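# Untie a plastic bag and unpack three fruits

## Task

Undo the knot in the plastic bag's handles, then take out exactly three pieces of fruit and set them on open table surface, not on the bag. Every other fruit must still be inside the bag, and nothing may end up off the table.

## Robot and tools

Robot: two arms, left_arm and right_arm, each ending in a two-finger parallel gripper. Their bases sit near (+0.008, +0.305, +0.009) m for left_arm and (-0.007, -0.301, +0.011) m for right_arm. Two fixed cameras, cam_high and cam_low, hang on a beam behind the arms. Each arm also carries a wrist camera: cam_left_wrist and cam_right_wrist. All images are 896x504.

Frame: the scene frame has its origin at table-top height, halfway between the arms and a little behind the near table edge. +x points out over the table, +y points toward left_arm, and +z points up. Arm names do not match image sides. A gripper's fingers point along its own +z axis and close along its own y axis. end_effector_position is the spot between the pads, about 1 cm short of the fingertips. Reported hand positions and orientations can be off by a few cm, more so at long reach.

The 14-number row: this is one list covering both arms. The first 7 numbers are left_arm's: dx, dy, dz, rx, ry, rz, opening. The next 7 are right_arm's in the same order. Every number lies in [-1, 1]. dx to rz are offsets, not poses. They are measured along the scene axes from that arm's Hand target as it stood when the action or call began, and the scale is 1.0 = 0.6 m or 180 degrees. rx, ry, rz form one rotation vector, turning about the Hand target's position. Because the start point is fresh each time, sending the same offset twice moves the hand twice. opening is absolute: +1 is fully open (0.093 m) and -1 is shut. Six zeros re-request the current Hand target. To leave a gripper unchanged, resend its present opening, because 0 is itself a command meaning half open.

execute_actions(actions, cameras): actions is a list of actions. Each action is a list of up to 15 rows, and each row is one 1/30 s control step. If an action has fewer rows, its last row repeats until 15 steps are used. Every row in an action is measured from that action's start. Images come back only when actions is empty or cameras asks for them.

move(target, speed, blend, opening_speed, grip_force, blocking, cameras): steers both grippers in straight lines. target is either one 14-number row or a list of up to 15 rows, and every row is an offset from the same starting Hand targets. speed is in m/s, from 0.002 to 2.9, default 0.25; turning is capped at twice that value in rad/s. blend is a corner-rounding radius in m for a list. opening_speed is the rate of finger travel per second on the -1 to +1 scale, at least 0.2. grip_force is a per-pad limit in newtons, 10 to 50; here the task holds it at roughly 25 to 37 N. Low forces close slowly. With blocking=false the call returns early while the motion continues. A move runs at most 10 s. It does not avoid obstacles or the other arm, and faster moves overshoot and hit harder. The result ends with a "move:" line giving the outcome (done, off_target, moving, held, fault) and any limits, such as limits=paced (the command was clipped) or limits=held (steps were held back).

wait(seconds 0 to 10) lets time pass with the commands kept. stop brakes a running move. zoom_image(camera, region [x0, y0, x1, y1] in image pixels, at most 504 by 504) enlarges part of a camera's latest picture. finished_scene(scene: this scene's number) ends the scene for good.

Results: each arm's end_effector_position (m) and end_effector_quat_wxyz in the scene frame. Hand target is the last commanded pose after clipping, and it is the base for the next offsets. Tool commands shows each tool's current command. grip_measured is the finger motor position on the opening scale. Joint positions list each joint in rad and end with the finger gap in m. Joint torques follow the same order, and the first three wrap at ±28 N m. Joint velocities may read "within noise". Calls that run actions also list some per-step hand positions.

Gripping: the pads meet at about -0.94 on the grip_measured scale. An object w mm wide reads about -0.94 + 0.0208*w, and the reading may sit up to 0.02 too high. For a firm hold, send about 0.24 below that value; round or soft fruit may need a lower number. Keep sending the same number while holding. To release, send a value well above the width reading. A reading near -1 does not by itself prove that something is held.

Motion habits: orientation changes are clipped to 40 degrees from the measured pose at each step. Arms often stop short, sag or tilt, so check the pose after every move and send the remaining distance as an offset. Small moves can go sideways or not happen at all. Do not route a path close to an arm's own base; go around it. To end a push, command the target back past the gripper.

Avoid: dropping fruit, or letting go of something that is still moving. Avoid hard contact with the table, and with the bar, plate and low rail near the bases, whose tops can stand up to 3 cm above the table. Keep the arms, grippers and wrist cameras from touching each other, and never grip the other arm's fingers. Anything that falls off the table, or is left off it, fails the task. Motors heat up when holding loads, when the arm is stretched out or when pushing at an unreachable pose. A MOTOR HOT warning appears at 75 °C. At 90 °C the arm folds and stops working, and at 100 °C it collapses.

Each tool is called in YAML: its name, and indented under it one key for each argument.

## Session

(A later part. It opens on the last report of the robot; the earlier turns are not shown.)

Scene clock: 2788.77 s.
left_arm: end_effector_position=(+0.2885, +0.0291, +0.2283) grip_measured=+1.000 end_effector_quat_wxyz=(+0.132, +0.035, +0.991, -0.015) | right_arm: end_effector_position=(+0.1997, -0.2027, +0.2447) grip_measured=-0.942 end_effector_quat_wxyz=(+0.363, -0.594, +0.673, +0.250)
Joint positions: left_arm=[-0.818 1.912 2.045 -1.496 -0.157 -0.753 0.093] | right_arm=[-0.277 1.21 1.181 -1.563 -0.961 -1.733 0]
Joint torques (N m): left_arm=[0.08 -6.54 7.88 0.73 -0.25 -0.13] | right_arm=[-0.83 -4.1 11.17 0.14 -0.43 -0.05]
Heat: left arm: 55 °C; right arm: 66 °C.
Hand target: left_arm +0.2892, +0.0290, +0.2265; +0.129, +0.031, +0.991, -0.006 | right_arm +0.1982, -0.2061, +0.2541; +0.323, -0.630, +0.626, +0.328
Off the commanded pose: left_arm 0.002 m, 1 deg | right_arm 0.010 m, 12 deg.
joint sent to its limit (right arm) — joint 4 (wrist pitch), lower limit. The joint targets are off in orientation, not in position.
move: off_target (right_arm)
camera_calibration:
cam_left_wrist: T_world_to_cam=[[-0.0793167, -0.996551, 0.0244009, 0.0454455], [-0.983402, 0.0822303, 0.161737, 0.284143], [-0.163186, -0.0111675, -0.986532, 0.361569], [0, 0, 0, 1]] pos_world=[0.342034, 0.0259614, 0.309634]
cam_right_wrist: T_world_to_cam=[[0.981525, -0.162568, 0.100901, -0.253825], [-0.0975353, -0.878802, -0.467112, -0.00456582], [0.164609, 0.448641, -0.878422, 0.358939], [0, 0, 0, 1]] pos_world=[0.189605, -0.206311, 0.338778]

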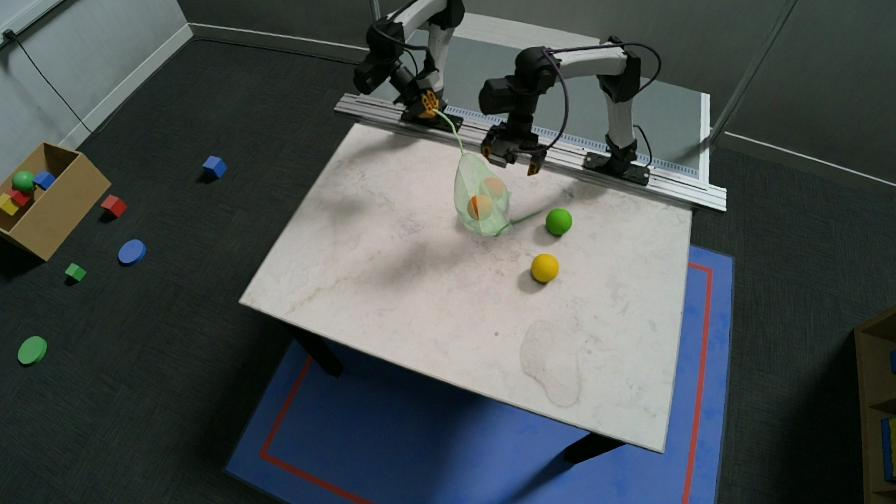

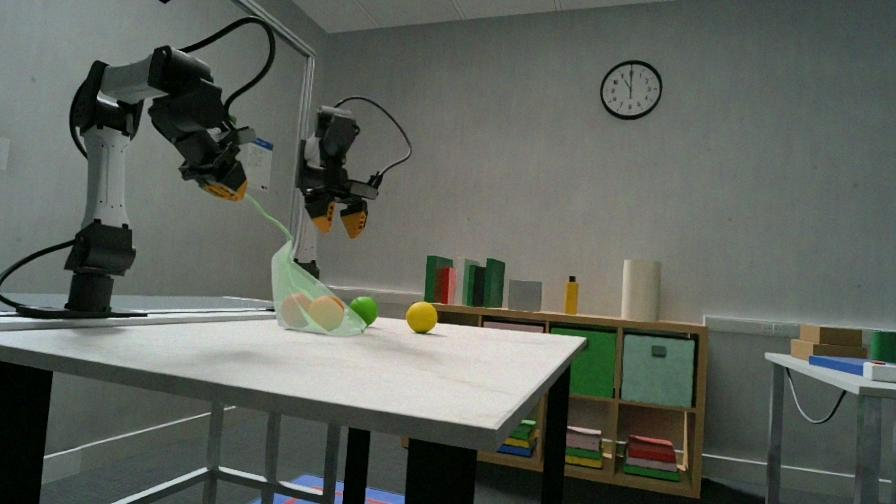

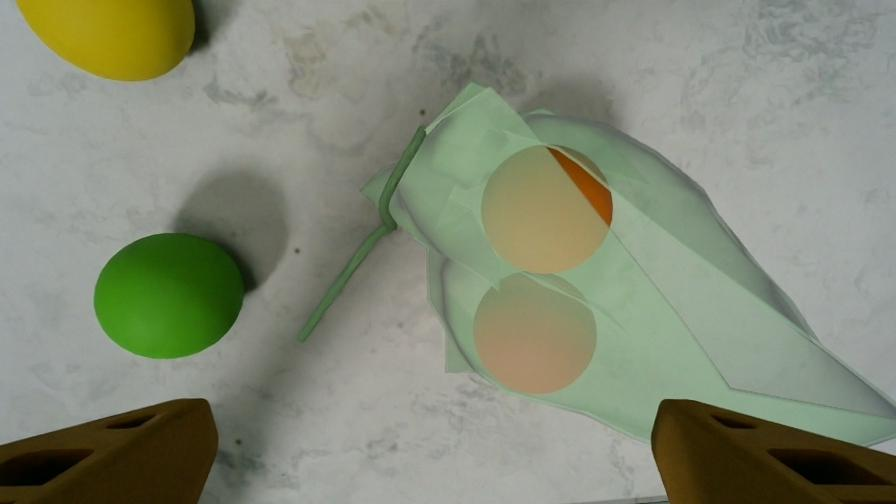

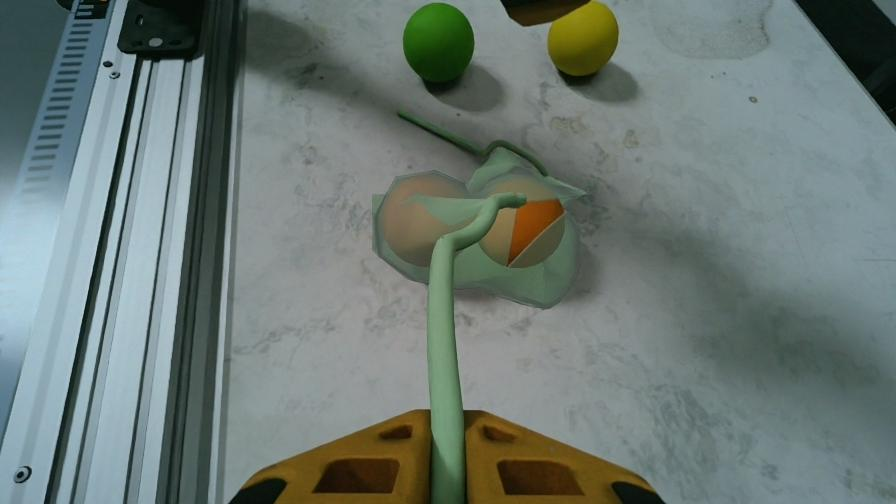

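move:
  target: [0,0.04,0.07,0,0,0,1,-0.03,0.09,0.01,-0.111,0,0,-1]
  speed: 0.08
  cameras: ["all"]

zoom_image:
  camera: "cam_low"
  region: [260, 240, 420, 350]

zoom_image:
  camera: "cam_high"
  region: [410, 140, 570, 260]

Scene clock: 2831.57 s.
left_arm: end_effector_position=(+0.2914, +0.0469, +0.2563) grip_measured=+1.000 end_effector_quat_wxyz=(+0.151, +0.033, +0.988, -0.027) | right_arm: end_effector_position=(+0.1800, -0.1517, +0.2552) grip_measured=-0.942 end_effector_quat_wxyz=(-0.212, +0.676, -0.671, -0.218)
Joint positions: left_arm=[-0.78 1.864 2.088 -1.538 -0.157 -0.714 0.093] | right_arm=[0.186 1.251 1.406 -1.563 -0.645 -1.337 0]
Joint torques (N m): left_arm=[0.9 -9.26 7.23 0.83 -0.17 0.08] | right_arm=[0.35 -2.3 10.92 0.57 -0.25 0.07]
Heat: left arm: 53 °C; right arm: 69 °C.
Hand target: left_arm +0.2891, +0.0529, +0.2685; +0.129, +0.031, +0.991, -0.006 | right_arm +0.1803, -0.1521, +0.2601; -0.208, +0.676, -0.673, -0.214
Off the commanded pose: left_arm 0.014 m, 3 deg | right_arm 0.005 m, 1 deg.
joint sent to its limit (left arm) — joint 4 (wrist pitch), lower limit. The joint targets are off in orientation, not in position.
joint sent to its limit (right arm) — joint 4 (wrist pitch), lower limit. The joint targets still meet the commanded pose.
move: off_target (left_arm)
camera_calibration:
cam_left_wrist: T_world_to_cam=[[-0.0804659, -0.995637, 0.0472361, 0.0572049], [-0.988582, 0.0857734, 0.123891, 0.292009], [-0.127402, -0.0367277, -0.991171, 0.381891], [0, 0, 0, 1]] pos_world=[0.341932, 0.0459347, 0.33964]
cam_right_wrist: T_world_to_cam=[[0.999867, 0.0162132, -0.00146699, -0.177344], [0.0156047, -0.9802, -0.197395, -0.0614171], [-0.00463836, 0.197346, -0.980323, 0.366876], [0, 0, 0, 1]] pos_world=[0.179981, -0.129727, 0.347273]

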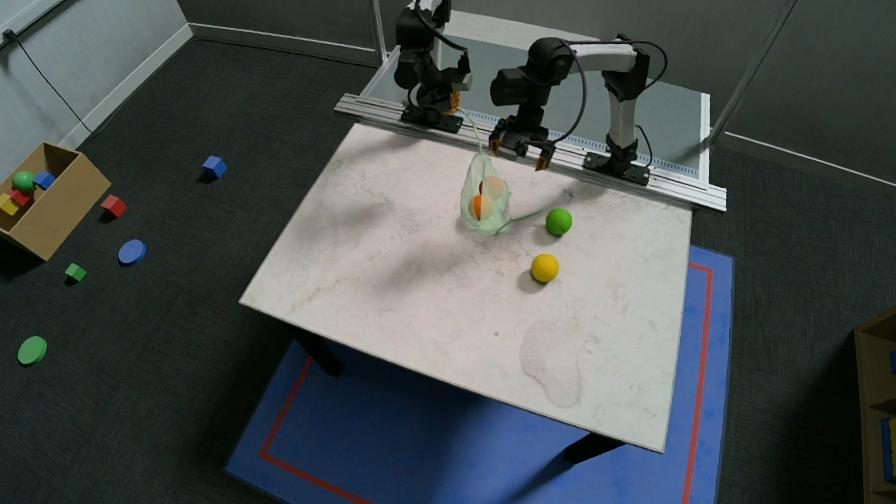

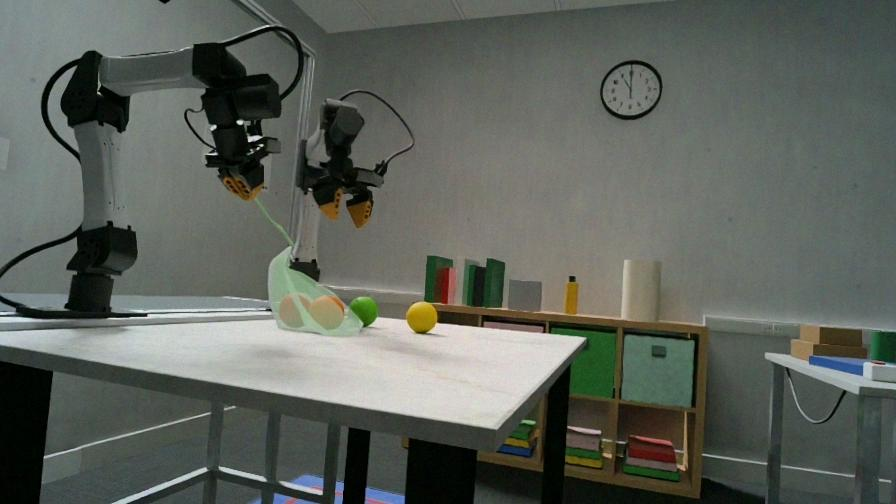

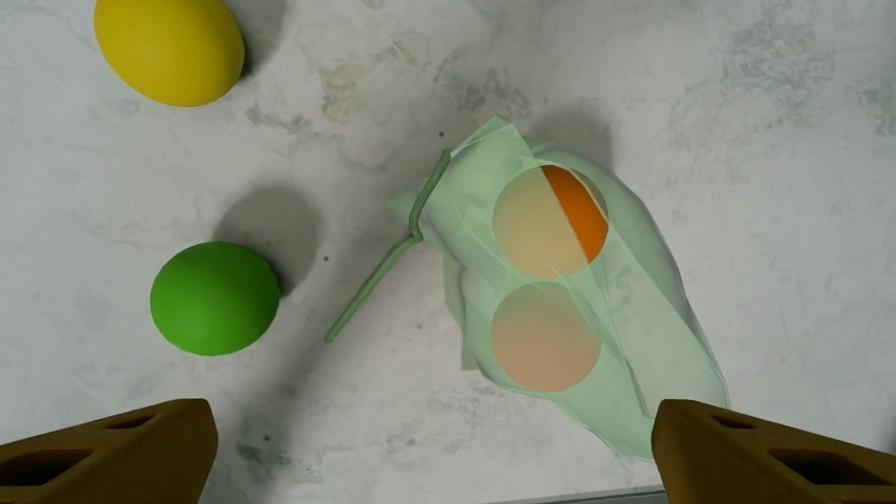

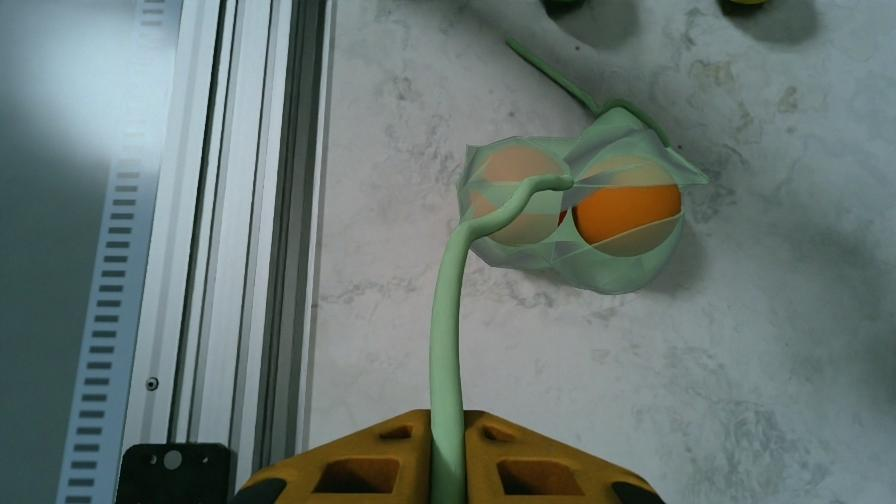

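Scaled by 3.150 from the camera's 896x504 image, which has a finer 1280x720 frame.

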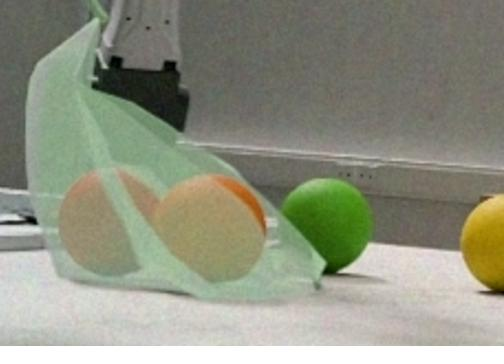

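Scaled by 3.150 from the camera's 896x504 image, which has a finer 1280x720 frame.

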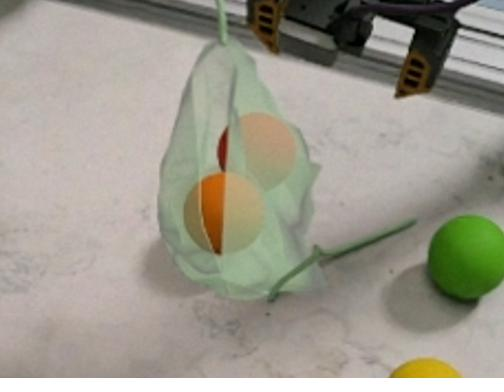

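move:
  target: [0,0,0,0,0,0,1,-0.005,0.055,-0.02,0,0,0,-1]
  speed: 0.08
  cameras: ["cam_left_wrist","cam_high","cam_right_wrist"]

zoom_image:
  camera: "cam_high"
  region: [410, 140, 570, 260]

Scene clock: 2856.13 s.
left_arm: end_effector_position=(+0.2914, +0.0469, +0.2563) grip_measured=+1.000 end_effector_quat_wxyz=(+0.151, +0.033, +0.988, -0.027) | right_arm: end_effector_position=(+0.1786, -0.1182, +0.2495) grip_measured=-0.942 end_effector_quat_wxyz=(-0.206, +0.676, -0.673, -0.221)
Joint positions: left_arm=[-0.78 1.864 2.088 -1.538 -0.157 -0.714 0.093] | right_arm=[0.363 1.251 1.382 -1.429 -0.604 -1.128 0]
Joint torques (N m): left_arm=[0.87 -9.24 7.19 0.83 -0.17 0.1] | right_arm=[0.28 -4.77 6.69 1.22 -0.25 0.13]
Heat: left arm: 59 °C; right arm: 69 °C.
Hand target: left_arm +0.2891, +0.0529, +0.2685; +0.129, +0.031, +0.991, -0.006 | right_arm +0.1773, -0.1191, +0.2481; -0.208, +0.676, -0.673, -0.214
Off the commanded pose: left_arm 0.014 m, 3 deg | right_arm 0.002 m, 1 deg.
joint sent to its limit (left arm) — joint 4 (wrist pitch), lower limit. The joint targets are off in orientation, not in position.
move: off_target (left_arm)
camera_calibration:
cam_left_wrist: T_world_to_cam=[[-0.0804659, -0.995637, 0.0472361, 0.0572049], [-0.988582, 0.0857734, 0.123891, 0.292009], [-0.127402, -0.0367277, -0.991171, 0.381891], [0, 0, 0, 1]] pos_world=[0.341932, 0.0459347, 0.33964]
cam_right_wrist: T_world_to_cam=[[0.999751, 0.0180354, -0.0131258, -0.173319], [0.0151863, -0.981336, -0.191702, -0.0311334], [-0.0163383, 0.191455, -0.981365, 0.356258], [0, 0, 0, 1]] pos_world=[0.17957, -0.0956337, 0.341376]
Images, in order (width x height): cam_high 896x504, cam_left_wrist 896x504, cam_right_wrist 896x504.

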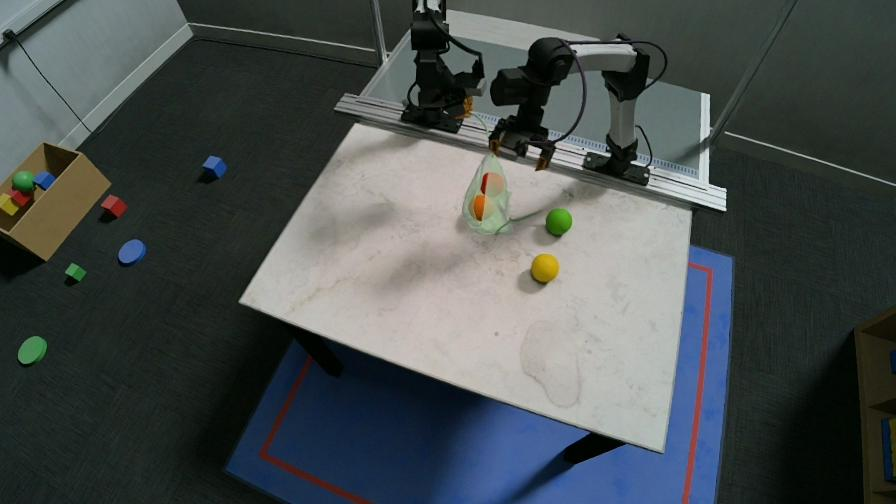

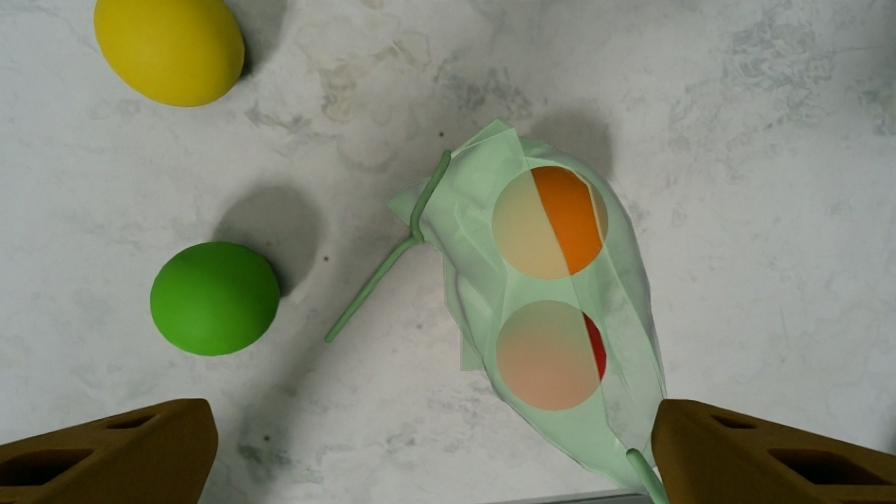

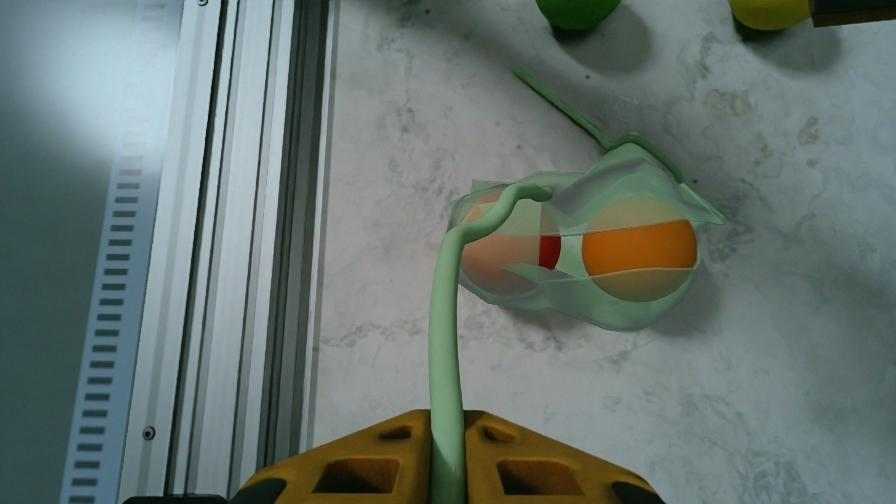

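Scaled by 3.150 from the camera's 896x504 image, which has a finer 1280x720 frame.

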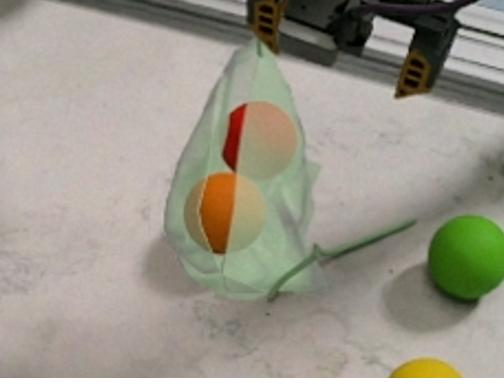

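move:
  target: [0.043,-0.16,-0.114,0,0,-0.37,1,0,0,0,0,0,0,-1]
  speed: 0.12
  cameras: ["cam_left_wrist","cam_high","cam_right_wrist"]

Scene clock: 2938.70 s.
left_arm: end_effector_position=(+0.3159, -0.0423, +0.2049) grip_measured=+1.000 end_effector_quat_wxyz=(+0.117, +0.566, +0.813, -0.074) | right_arm: end_effector_position=(+0.1787, -0.1182, +0.2494) grip_measured=-0.942 end_effector_quat_wxyz=(-0.206, +0.676, -0.673, -0.220)
Joint positions: left_arm=[-0.78 2.174 2.334 -1.471 0.112 0.399 0.093] | right_arm=[0.363 1.251 1.382 -1.429 -0.604 -1.127 0]
Joint torques (N m): left_arm=[0.36 -8.05 7.88 0.82 0.21 0.1] | right_arm=[0.27 -4.72 6.63 1.2 -0.23 0.06]
Heat: left arm: 62 °C; right arm: 61 °C.
Hand target: left_arm +0.3149, -0.0431, +0.2000; +0.105, +0.570, +0.811, -0.076 | right_arm +0.1772, -0.1191, +0.2481; -0.208, +0.676, -0.673, -0.214
Off the commanded pose: left_arm 0.005 m, 1 deg | right_arm 0.002 m, 1 deg.
move: done
camera_calibration:
cam_left_wrist: T_world_to_cam=[[-0.939478, -0.342533, -0.0071672, 0.282937], [-0.33964, 0.928387, 0.150804, 0.155393], [-0.0450015, 0.144111, -0.988538, 0.311826], [0, 0, 0, 1]] pos_world=[0.332623, -0.0922872, 0.286846]
cam_right_wrist: T_world_to_cam=[[0.999757, 0.0177199, -0.0130874, -0.173465], [0.0148876, -0.981383, -0.191485, -0.0310619], [-0.0162369, 0.191243, -0.981408, 0.356217], [0, 0, 0, 1]] pos_world=[0.179669, -0.095534, 0.341377]
Images, in order (width x height): cam_high 896x504, cam_left_wrist 896x504, cam_right_wrist 896x504.

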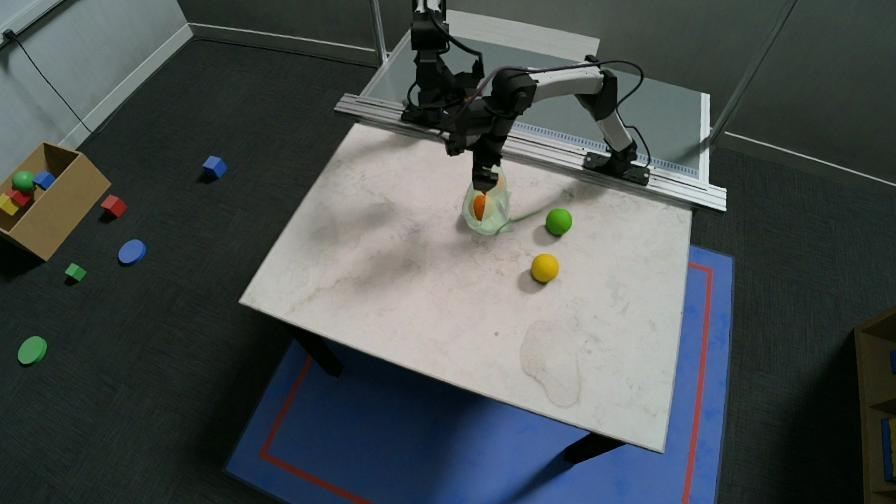

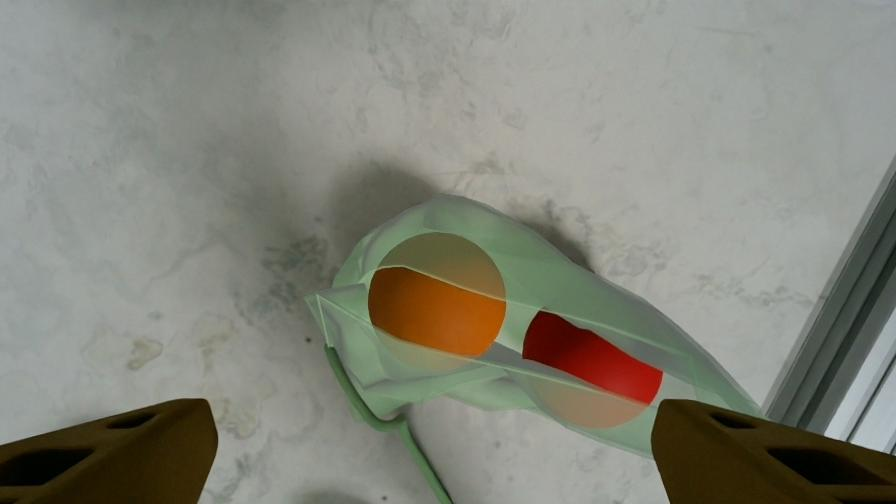

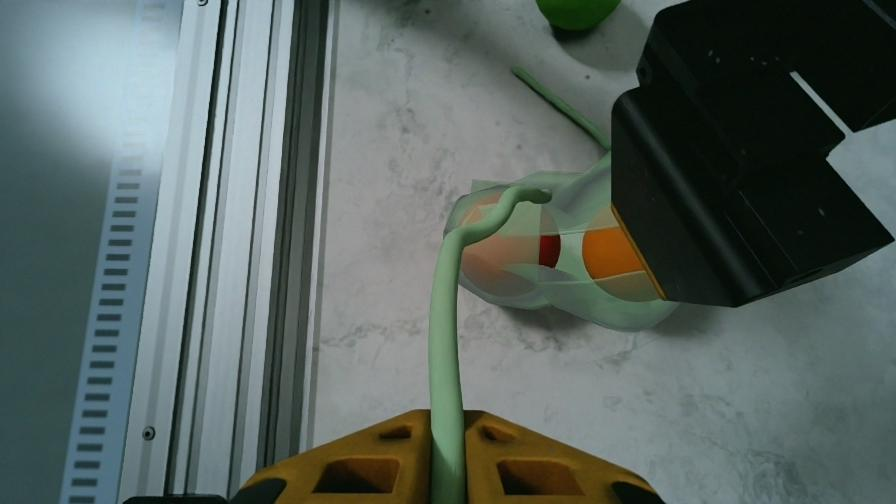

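zoom_image:
  camera: "cam_left_wrist"
  region: [280, 180, 680, 480]

Scaled by 1.260 from the camera's 896x504 image, which has a finer 1280x720 frame.

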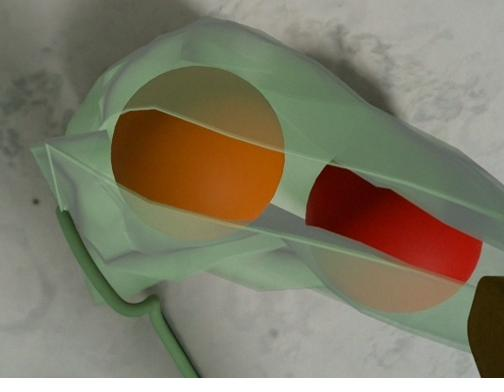

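move:
  target: [-0.0098,0.0388,-0.1667,0,0,-0.0556,1,0,0,0,0,0,0,-1]
  speed: 0.1
  cameras: ["cam_left_wrist"]

zoom_image:
  camera: "cam_left_wrist"
  region: [200, 60, 700, 504]

Scene clock: 3000.17 s.
left_arm: end_effector_position=(+0.3085, -0.0210, +0.0915) grip_measured=+1.000 end_effector_quat_wxyz=(+0.085, +0.637, +0.762, -0.080) | right_arm: end_effector_position=(+0.1787, -0.1182, +0.2494) grip_measured=-0.942 end_effector_quat_wxyz=(-0.206, +0.676, -0.673, -0.220)
Joint positions: left_arm=[-0.743 2.078 1.737 -1.047 0.16 0.614 0.093] | right_arm=[0.363 1.251 1.382 -1.429 -0.604 -1.127 0]
Joint torques (N m): left_arm=[0.83 -11.6 5.41 0.94 0.23 0.08] | right_arm=[0.23 -4.78 6.58 1.2 -0.23 0.1]
Heat: left arm: 62 °C; right arm: 59 °C.
Hand target: left_arm +0.3091, -0.0198, +0.1001; +0.098, +0.639, +0.758, -0.085 | right_arm +0.1772, -0.1191, +0.2481; -0.208, +0.676, -0.673, -0.214
Off the commanded pose: left_arm 0.009 m, 2 deg | right_arm 0.002 m, 1 deg.
move: done
camera_calibration:
cam_left_wrist: T_world_to_cam=[[-0.985562, -0.168354, 0.018003, 0.298056], [-0.16179, 0.967773, 0.192977, 0.0921918], [-0.0499114, 0.187279, -0.981038, 0.198135], [0, 0, 0, 1]] pos_world=[0.318557, -0.0761483, 0.171221]
Images, in order (width x height): cam_left_wrist 896x504.

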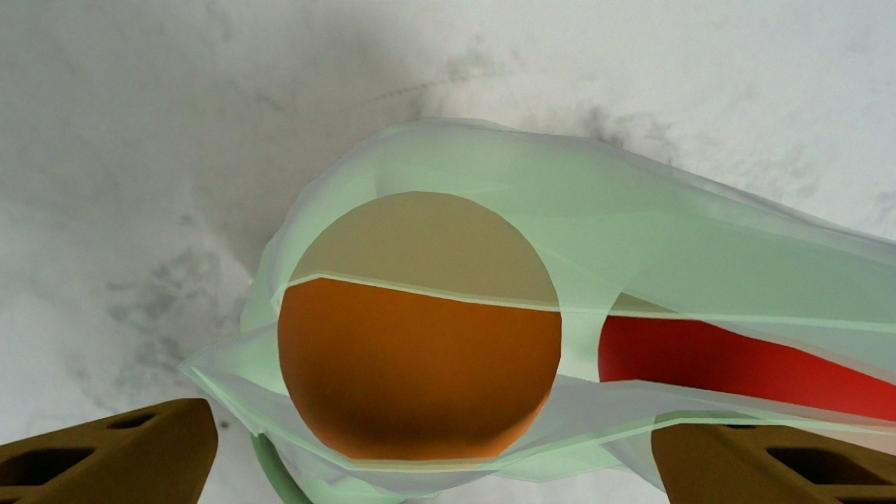

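Scaled by 1.008 from the camera's 896x504 image, which has a finer 1280x720 frame.

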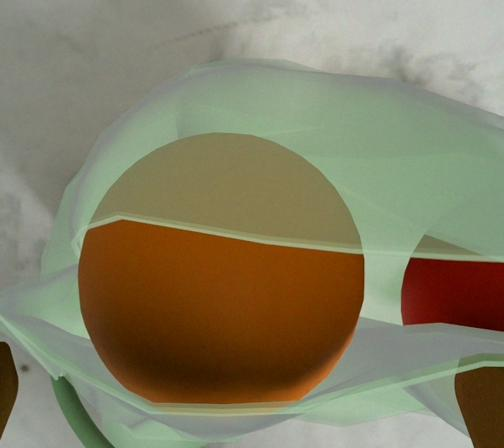

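move:
  target:
    - [0,0.01,0.09,0,0,0,1,0,0,0,0,0,0,-1]
    - [0.0085,-0.014,0.09,0.0384,0.0061,0,1,0,0,0,0,0,0,-1]
  speed: 0.08
  blend: 0.01
  cameras: ["cam_left_wrist"]

Scene clock: 3049.33 s.
left_arm: end_effector_position=(+0.3132, -0.0291, +0.1587) grip_measured=+1.000 end_effector_quat_wxyz=(+0.062, +0.646, +0.759, -0.053) | right_arm: end_effector_position=(+0.1787, -0.1182, +0.2494) grip_measured=-0.942 end_effector_quat_wxyz=(-0.206, +0.676, -0.673, -0.220)
Joint positions: left_arm=[-0.767 2.203 2.213 -1.448 0.106 0.615 0.093] | right_arm=[0.363 1.251 1.382 -1.429 -0.604 -1.127 0]
Joint torques (N m): left_arm=[0.06 -8.29 7.98 0.57 -0.01 -0.11] | right_arm=[0.36 -4.88 6.68 1.22 -0.25 0.07]
Heat: left arm: 74 °C; right arm: 58 °C. Fold the left arm in close to its base, or ease its load, before you think long.
Hand target: left_arm +0.3143, -0.0281, +0.1540; +0.052, +0.643, +0.763, -0.045 | right_arm +0.1772, -0.1191, +0.2481; -0.208, +0.676, -0.673, -0.214
Off the commanded pose: left_arm 0.005 m, 2 deg | right_arm 0.002 m, 1 deg.
MOTOR HOT: joint 2 (shoulder) of the left arm reports 74 °C; the controller's stop level is 90 °C. To cool a motor, set the load down, stop pushing, or move to a pose that needs little force.
move: done
camera_calibration:
cam_left_wrist: T_world_to_cam=[[-0.988095, -0.153795, 0.00398479, 0.303607], [-0.147368, 0.953602, 0.262539, 0.0719807], [-0.0441772, 0.258826, -0.964913, 0.263536], [0, 0, 0, 1]] pos_world=[0.322242, -0.0901576, 0.234182]
Images, in order (width x height): cam_left_wrist 896x504.

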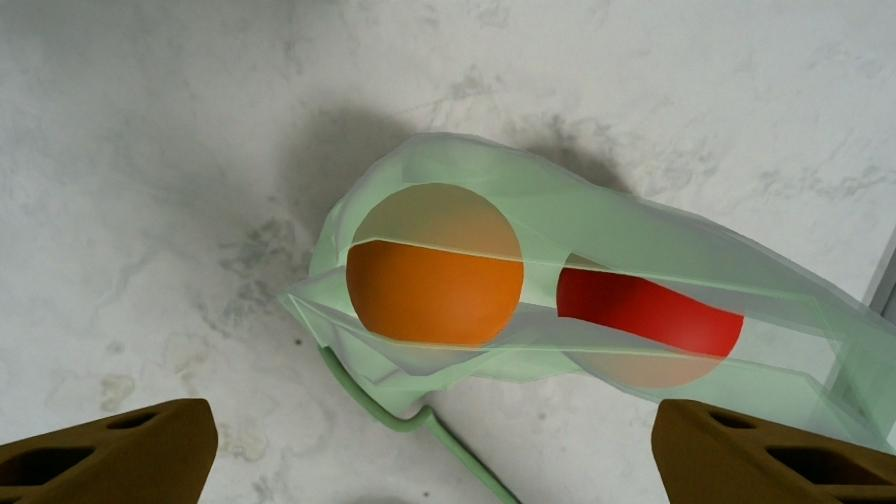

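move:
  target: [0.0037,0.002,-0.125,0,0,0,1,0,0,0,0,0,0,-1]
  speed: 0.1
  cameras: ["cam_left_wrist"]

Scene clock: 3067.20 s.
left_arm: end_effector_position=(+0.3149, -0.0294, +0.0803) grip_measured=+1.000 end_effector_quat_wxyz=(+0.050, +0.646, +0.760, -0.051) | right_arm: end_effector_position=(+0.1787, -0.1182, +0.2494) grip_measured=-0.942 end_effector_quat_wxyz=(-0.206, +0.676, -0.673, -0.220)
Joint positions: left_arm=[-0.767 2.203 1.903 -1.162 0.106 0.615 0.093] | right_arm=[0.363 1.251 1.382 -1.429 -0.604 -1.127 0]
Joint torques (N m): left_arm=[0.31 -10.59 5.23 0.79 0.01 -0.08] | right_arm=[0.42 -4.75 6.72 1.24 -0.25 0.08]
Heat: left arm: 68 °C; right arm: 58 °C.
Hand target: left_arm +0.3164, -0.0269, +0.0790; +0.052, +0.643, +0.763, -0.045 | right_arm +0.1772, -0.1191, +0.2481; -0.208, +0.676, -0.673, -0.214
Off the commanded pose: left_arm 0.003 m, 1 deg | right_arm 0.002 m, 1 deg.
MOTOR HOT: cleared for the motors of the left arm.
move: done
camera_calibration:
cam_left_wrist: T_world_to_cam=[[-0.987854, -0.154286, 0.0184246, 0.30423], [-0.14289, 0.948606, 0.282364, 0.0899413], [-0.0610426, 0.276302, -0.95913, 0.193367], [0, 0, 0, 1]] pos_world=[0.325191, -0.0918079, 0.154463]
Images, in order (width x height): cam_left_wrist 896x504.

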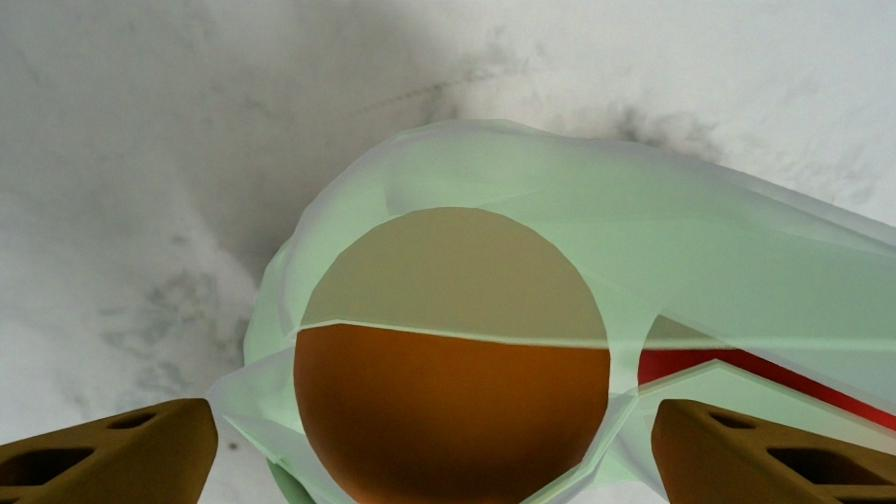

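zoom_image:
  camera: "cam_left_wrist"
  region: [480, 280, 880, 504]

zoom_image:
  camera: "cam_left_wrist"
  region: [100, 280, 400, 504]

Scaled by 1.260 from the camera's 896x504 image, which has a finer 1280x720 frame.

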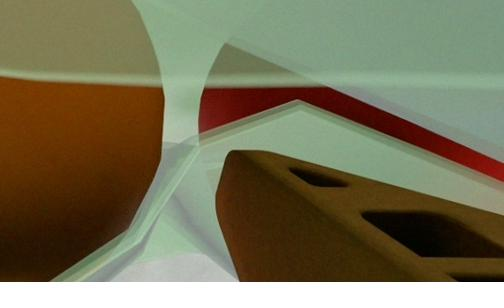

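Scaled by 1.680 from the camera's 896x504 image, which has a finer 1280x720 frame.

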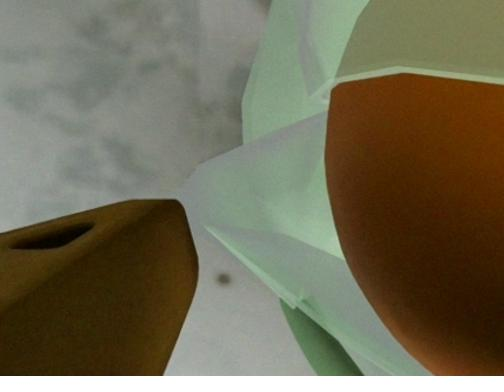

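move:
  target:
    - [0,0.01,0.142,0,0,0,1,0,0,0,0,0,0,-1]
    - [-0.001,-0.006,0.142,0,0,0.0667,1,0,0,0,0,0,0,-1]
  speed: 0.1
  blend: 0.01
  cameras: ["cam_left_wrist"]

Scene clock: 3112.50 s.
left_arm: end_effector_position=(+0.3151, -0.0313, +0.1690) grip_measured=+1.000 end_effector_quat_wxyz=(+0.066, +0.563, +0.822, -0.048) | right_arm: end_effector_position=(+0.1787, -0.1182, +0.2494) grip_measured=-0.942 end_effector_quat_wxyz=(-0.206, +0.676, -0.673, -0.220)
Joint positions: left_arm=[-0.777 2.216 2.277 -1.483 0.079 0.396 0.093] | right_arm=[0.363 1.251 1.382 -1.429 -0.604 -1.127 0]
Joint torques (N m): left_arm=[0.05 -8.29 7.91 0.58 -0.03 -0.11] | right_arm=[0.32 -4.77 6.61 1.22 -0.29 0.08]
Heat: left arm: 69 °C; right arm: 57 °C.
Hand target: left_arm +0.3158, -0.0306, +0.1641; +0.056, +0.560, +0.826, -0.039 | right_arm +0.1772, -0.1191, +0.2481; -0.208, +0.676, -0.673, -0.214
Off the commanded pose: left_arm 0.005 m, 2 deg | right_arm 0.002 m, 1 deg.
move: done
camera_calibration:
cam_left_wrist: T_world_to_cam=[[-0.934546, -0.355731, 0.00888153, 0.281107], [-0.341077, 0.902606, 0.262621, 0.131035], [-0.101439, 0.242402, -0.964858, 0.291638], [0, 0, 0, 1]] pos_world=[0.336984, -0.0889676, 0.244481]
Images, in order (width x height): cam_left_wrist 896x504.

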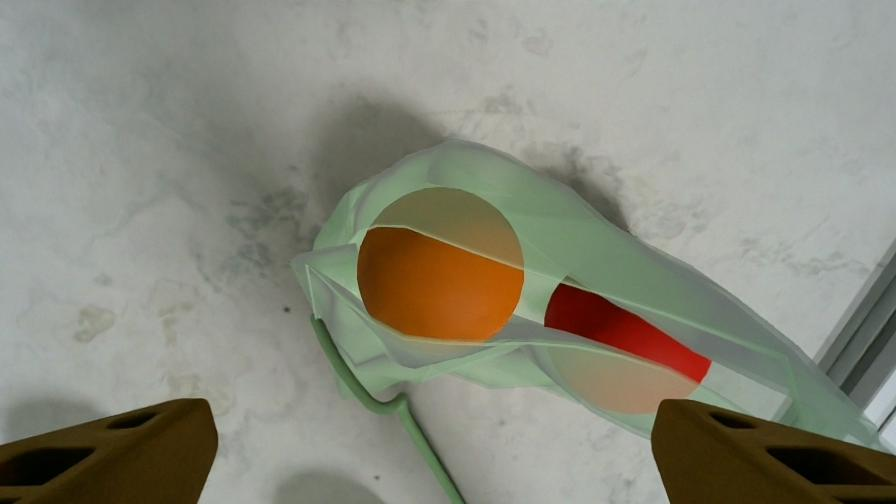

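move:
  target:
    - [-0.004,-0.0083,-0.01,0,0,0.022,1,0,0,0,0,0,0,-1]
    - [-0.004,-0.0083,-0.13,0,0,0.022,1,0,0,0,0,0,0,-1]
  speed: 0.1
  blend: 0.005
  cameras: ["cam_left_wrist","cam_right_wrist"]

zoom_image:
  camera: "cam_left_wrist"
  region: [480, 280, 880, 504]

zoom_image:
  camera: "cam_left_wrist"
  region: [100, 280, 400, 504]

Scene clock: 3132.27 s.
left_arm: end_effector_position=(+0.3133, -0.0360, +0.0805) grip_measured=+1.000 end_effector_quat_wxyz=(+0.047, +0.533, +0.843, -0.041) | right_arm: end_effector_position=(+0.1787, -0.1182, +0.2494) grip_measured=-0.942 end_effector_quat_wxyz=(-0.206, +0.676, -0.673, -0.220)
Joint positions: left_arm=[-0.794 2.216 1.927 -1.169 0.068 0.309 0.093] | right_arm=[0.363 1.251 1.382 -1.429 -0.604 -1.127 0]
Joint torques (N m): left_arm=[0.02 -11.89 5.29 0.79 -0.04 -0.12] | right_arm=[0.2 -4.79 6.72 1.2 -0.28 0.06]
Heat: left arm: 64 °C; right arm: 57 °C.
Hand target: left_arm +0.3134, -0.0355, +0.0862; +0.058, +0.531, +0.845, -0.037 | right_arm +0.1772, -0.1191, +0.2481; -0.208, +0.676, -0.673, -0.214
Off the commanded pose: left_arm 0.006 m, 1 deg | right_arm 0.002 m, 1 deg.
move: done
camera_calibration:
cam_left_wrist: T_world_to_cam=[[-0.906391, -0.421751, 0.0241124, 0.266056], [-0.395892, 0.867959, 0.29986, 0.170832], [-0.147395, 0.262245, -0.953678, 0.221341], [0, 0, 0, 1]] pos_world=[0.341407, -0.0941115, 0.153447]
cam_right_wrist: T_world_to_cam=[[0.999757, 0.0177199, -0.0130874, -0.173465], [0.0148876, -0.981383, -0.191485, -0.0310619], [-0.0162369, 0.191243, -0.981408, 0.356217], [0, 0, 0, 1]] pos_world=[0.179669, -0.095534, 0.341377]
Images, in order (width x height): cam_left_wrist 896x504, cam_right_wrist 896x504.

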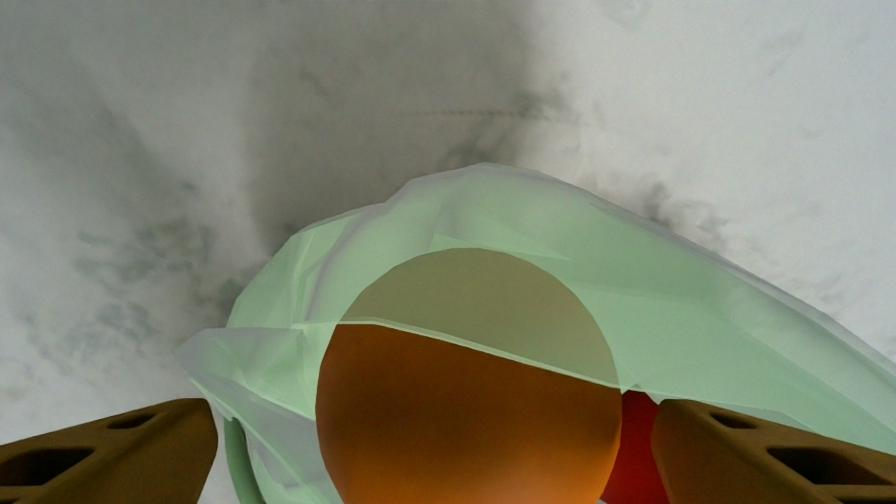

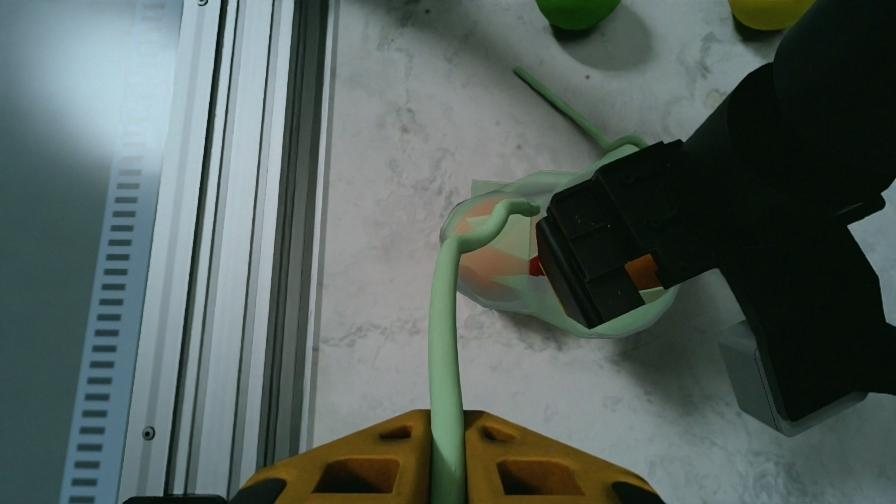

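Scaled by 1.260 from the camera's 896x504 image, which has a finer 1280x720 frame.

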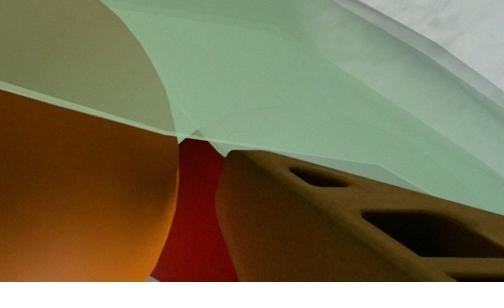

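Scaled by 1.680 from the camera's 896x504 image, which has a finer 1280x720 frame.

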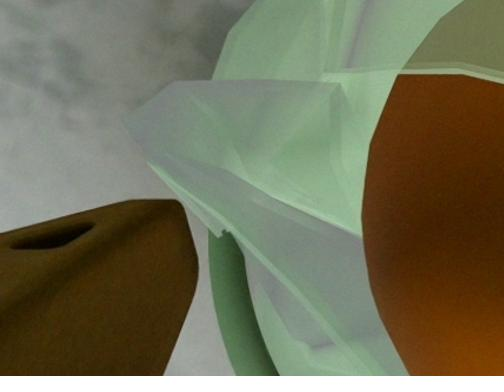

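move:
  target:
    - [-0.0167,0.0015,0.015,0,0,0,1,0,0,0,0,0,0,-1]
    - [-0.0167,0.005,-0.034,0,0,0,1,0,0,0,0,0,0,-1]
  speed: 0.06
  cameras: ["cam_left_wrist","cam_low"]

zoom_image:
  camera: "cam_left_wrist"
  region: [480, 280, 880, 504]

zoom_image:
  camera: "cam_left_wrist"
  region: [100, 280, 400, 504]

Scene clock: 3164.47 s.
left_arm: end_effector_position=(+0.3028, -0.0349, +0.0601) grip_measured=+1.000 end_effector_quat_wxyz=(+0.049, +0.534, +0.843, -0.041) | right_arm: end_effector_position=(+0.1787, -0.1182, +0.2494) grip_measured=-0.942 end_effector_quat_wxyz=(-0.206, +0.676, -0.673, -0.220)
Joint positions: left_arm=[-0.811 2.186 1.797 -1.065 0.066 0.293 0.093] | right_arm=[0.363 1.251 1.382 -1.429 -0.604 -1.127 0]
Joint torques (N m): left_arm=[0.23 -11.77 5.15 0.83 -0.05 -0.09] | right_arm=[0.4 -4.77 6.79 1.2 -0.24 0.09]
Heat: left arm: 69 °C; right arm: 56 °C.
Hand target: left_arm +0.3035, -0.0325, +0.0658; +0.058, +0.531, +0.845, -0.037 | right_arm +0.1772, -0.1191, +0.2481; -0.208, +0.676, -0.673, -0.214
Off the commanded pose: left_arm 0.006 m, 1 deg | right_arm 0.002 m, 1 deg.
move: done
camera_calibration:
cam_left_wrist: T_world_to_cam=[[-0.906739, -0.421089, 0.0225491, 0.257638], [-0.396128, 0.868885, 0.296852, 0.172099], [-0.144594, 0.260235, -0.954657, 0.199283], [0, 0, 0, 1]] pos_world=[0.330599, -0.0929058, 0.13335]
Images, in order (width x height): cam_low 896x504, cam_left_wrist 896x504.

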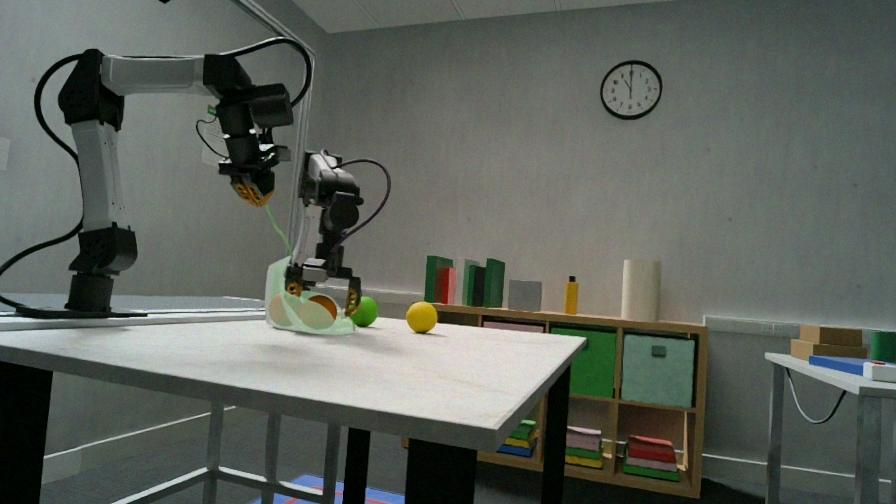

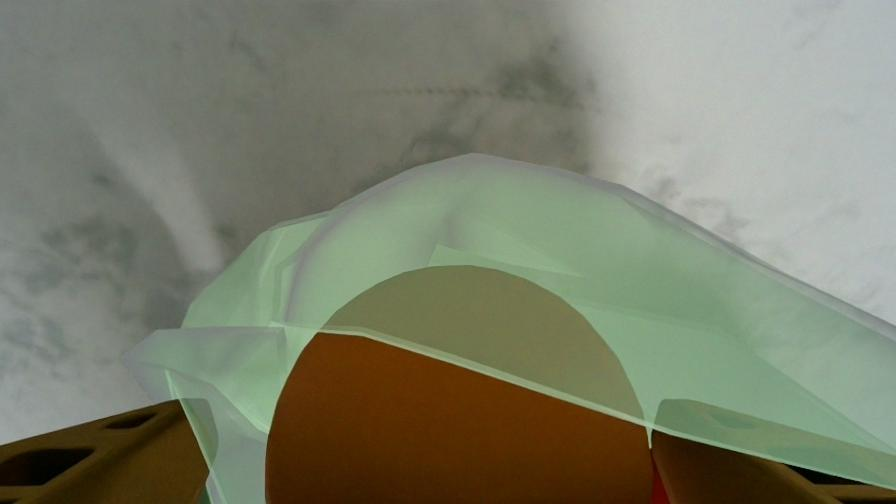

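Scaled by 1.260 from the camera's 896x504 image, which has a finer 1280x720 frame.

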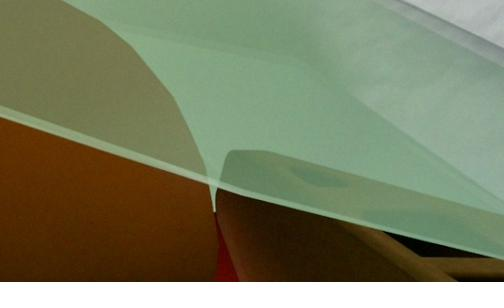

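Scaled by 1.680 from the camera's 896x504 image, which has a finer 1280x720 frame.

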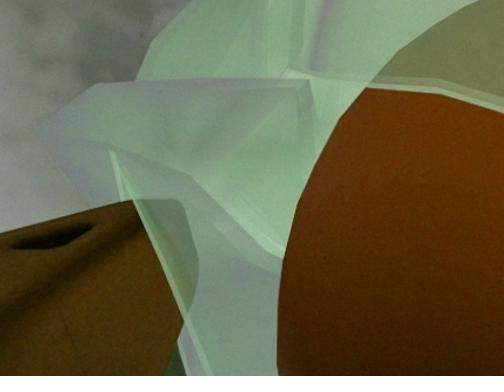

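move:
  target:
    - [0,0.003,0.05,0,0,0,1,0,0,0,0,0,0,-1]
    - [-0.0095,-0.005,0.05,0,0,0,0.73,0,0,0,0,0,0,-1]
  speed: 0.06
  cameras: ["cam_left_wrist"]

zoom_image:
  camera: "cam_left_wrist"
  region: [100, 280, 400, 504]

Scene clock: 3219.43 s.
left_arm: end_effector_position=(+0.2961, -0.0355, +0.0796) grip_measured=+0.732 end_effector_quat_wxyz=(+0.044, +0.534, +0.843, -0.040) | right_arm: end_effector_position=(+0.1787, -0.1182, +0.2494) grip_measured=-0.942 end_effector_quat_wxyz=(-0.206, +0.676, -0.673, -0.220)
Joint positions: left_arm=[-0.823 2.171 1.852 -1.145 0.064 0.282 0.08] | right_arm=[0.363 1.251 1.382 -1.429 -0.604 -1.127 0]
Joint torques (N m): left_arm=[0.16 -12.04 7.88 0.52 -0.05 -0.11] | right_arm=[0.29 -4.67 6.76 1.22 -0.24 0.08]
Heat: left arm: 75 °C; right arm: 56 °C. Fold the left arm in close to its base, or ease its load, before you think long.
Hand target: left_arm +0.2978, -0.0354, +0.0958; +0.058, +0.530, +0.845, -0.037 | right_arm +0.1772, -0.1191, +0.2481; -0.208, +0.676, -0.673, -0.214
Off the commanded pose: left_arm 0.016 m, 2 deg | right_arm 0.002 m, 1 deg.
MOTOR HOT: joint 2 (shoulder) of the left arm reports 75 °C; the controller's stop level is 90 °C. To cool a motor, set the load down, stop pushing, or move to a pose that needs little force.
move: off_target (left_arm); target 2's new opening was sent with left_arm's hand 0.016 m and 2 deg from that target
camera_calibration:
cam_left_wrist: T_world_to_cam=[[-0.906918, -0.420545, 0.0253213, 0.250742], [-0.393227, 0.866519, 0.307437, 0.16248], [-0.151233, 0.268863, -0.951231, 0.219023], [0, 0, 0, 1]] pos_world=[0.324418, -0.0942308, 0.15204]
Images, in order (width x height): cam_left_wrist 896x504.

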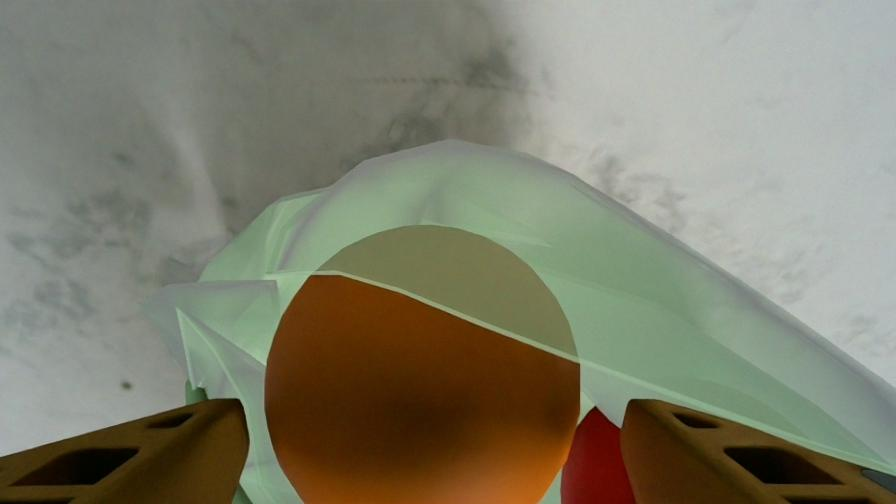

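Scaled by 1.680 from the camera's 896x504 image, which has a finer 1280x720 frame.

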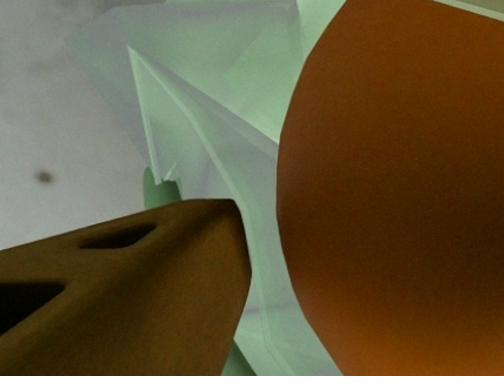

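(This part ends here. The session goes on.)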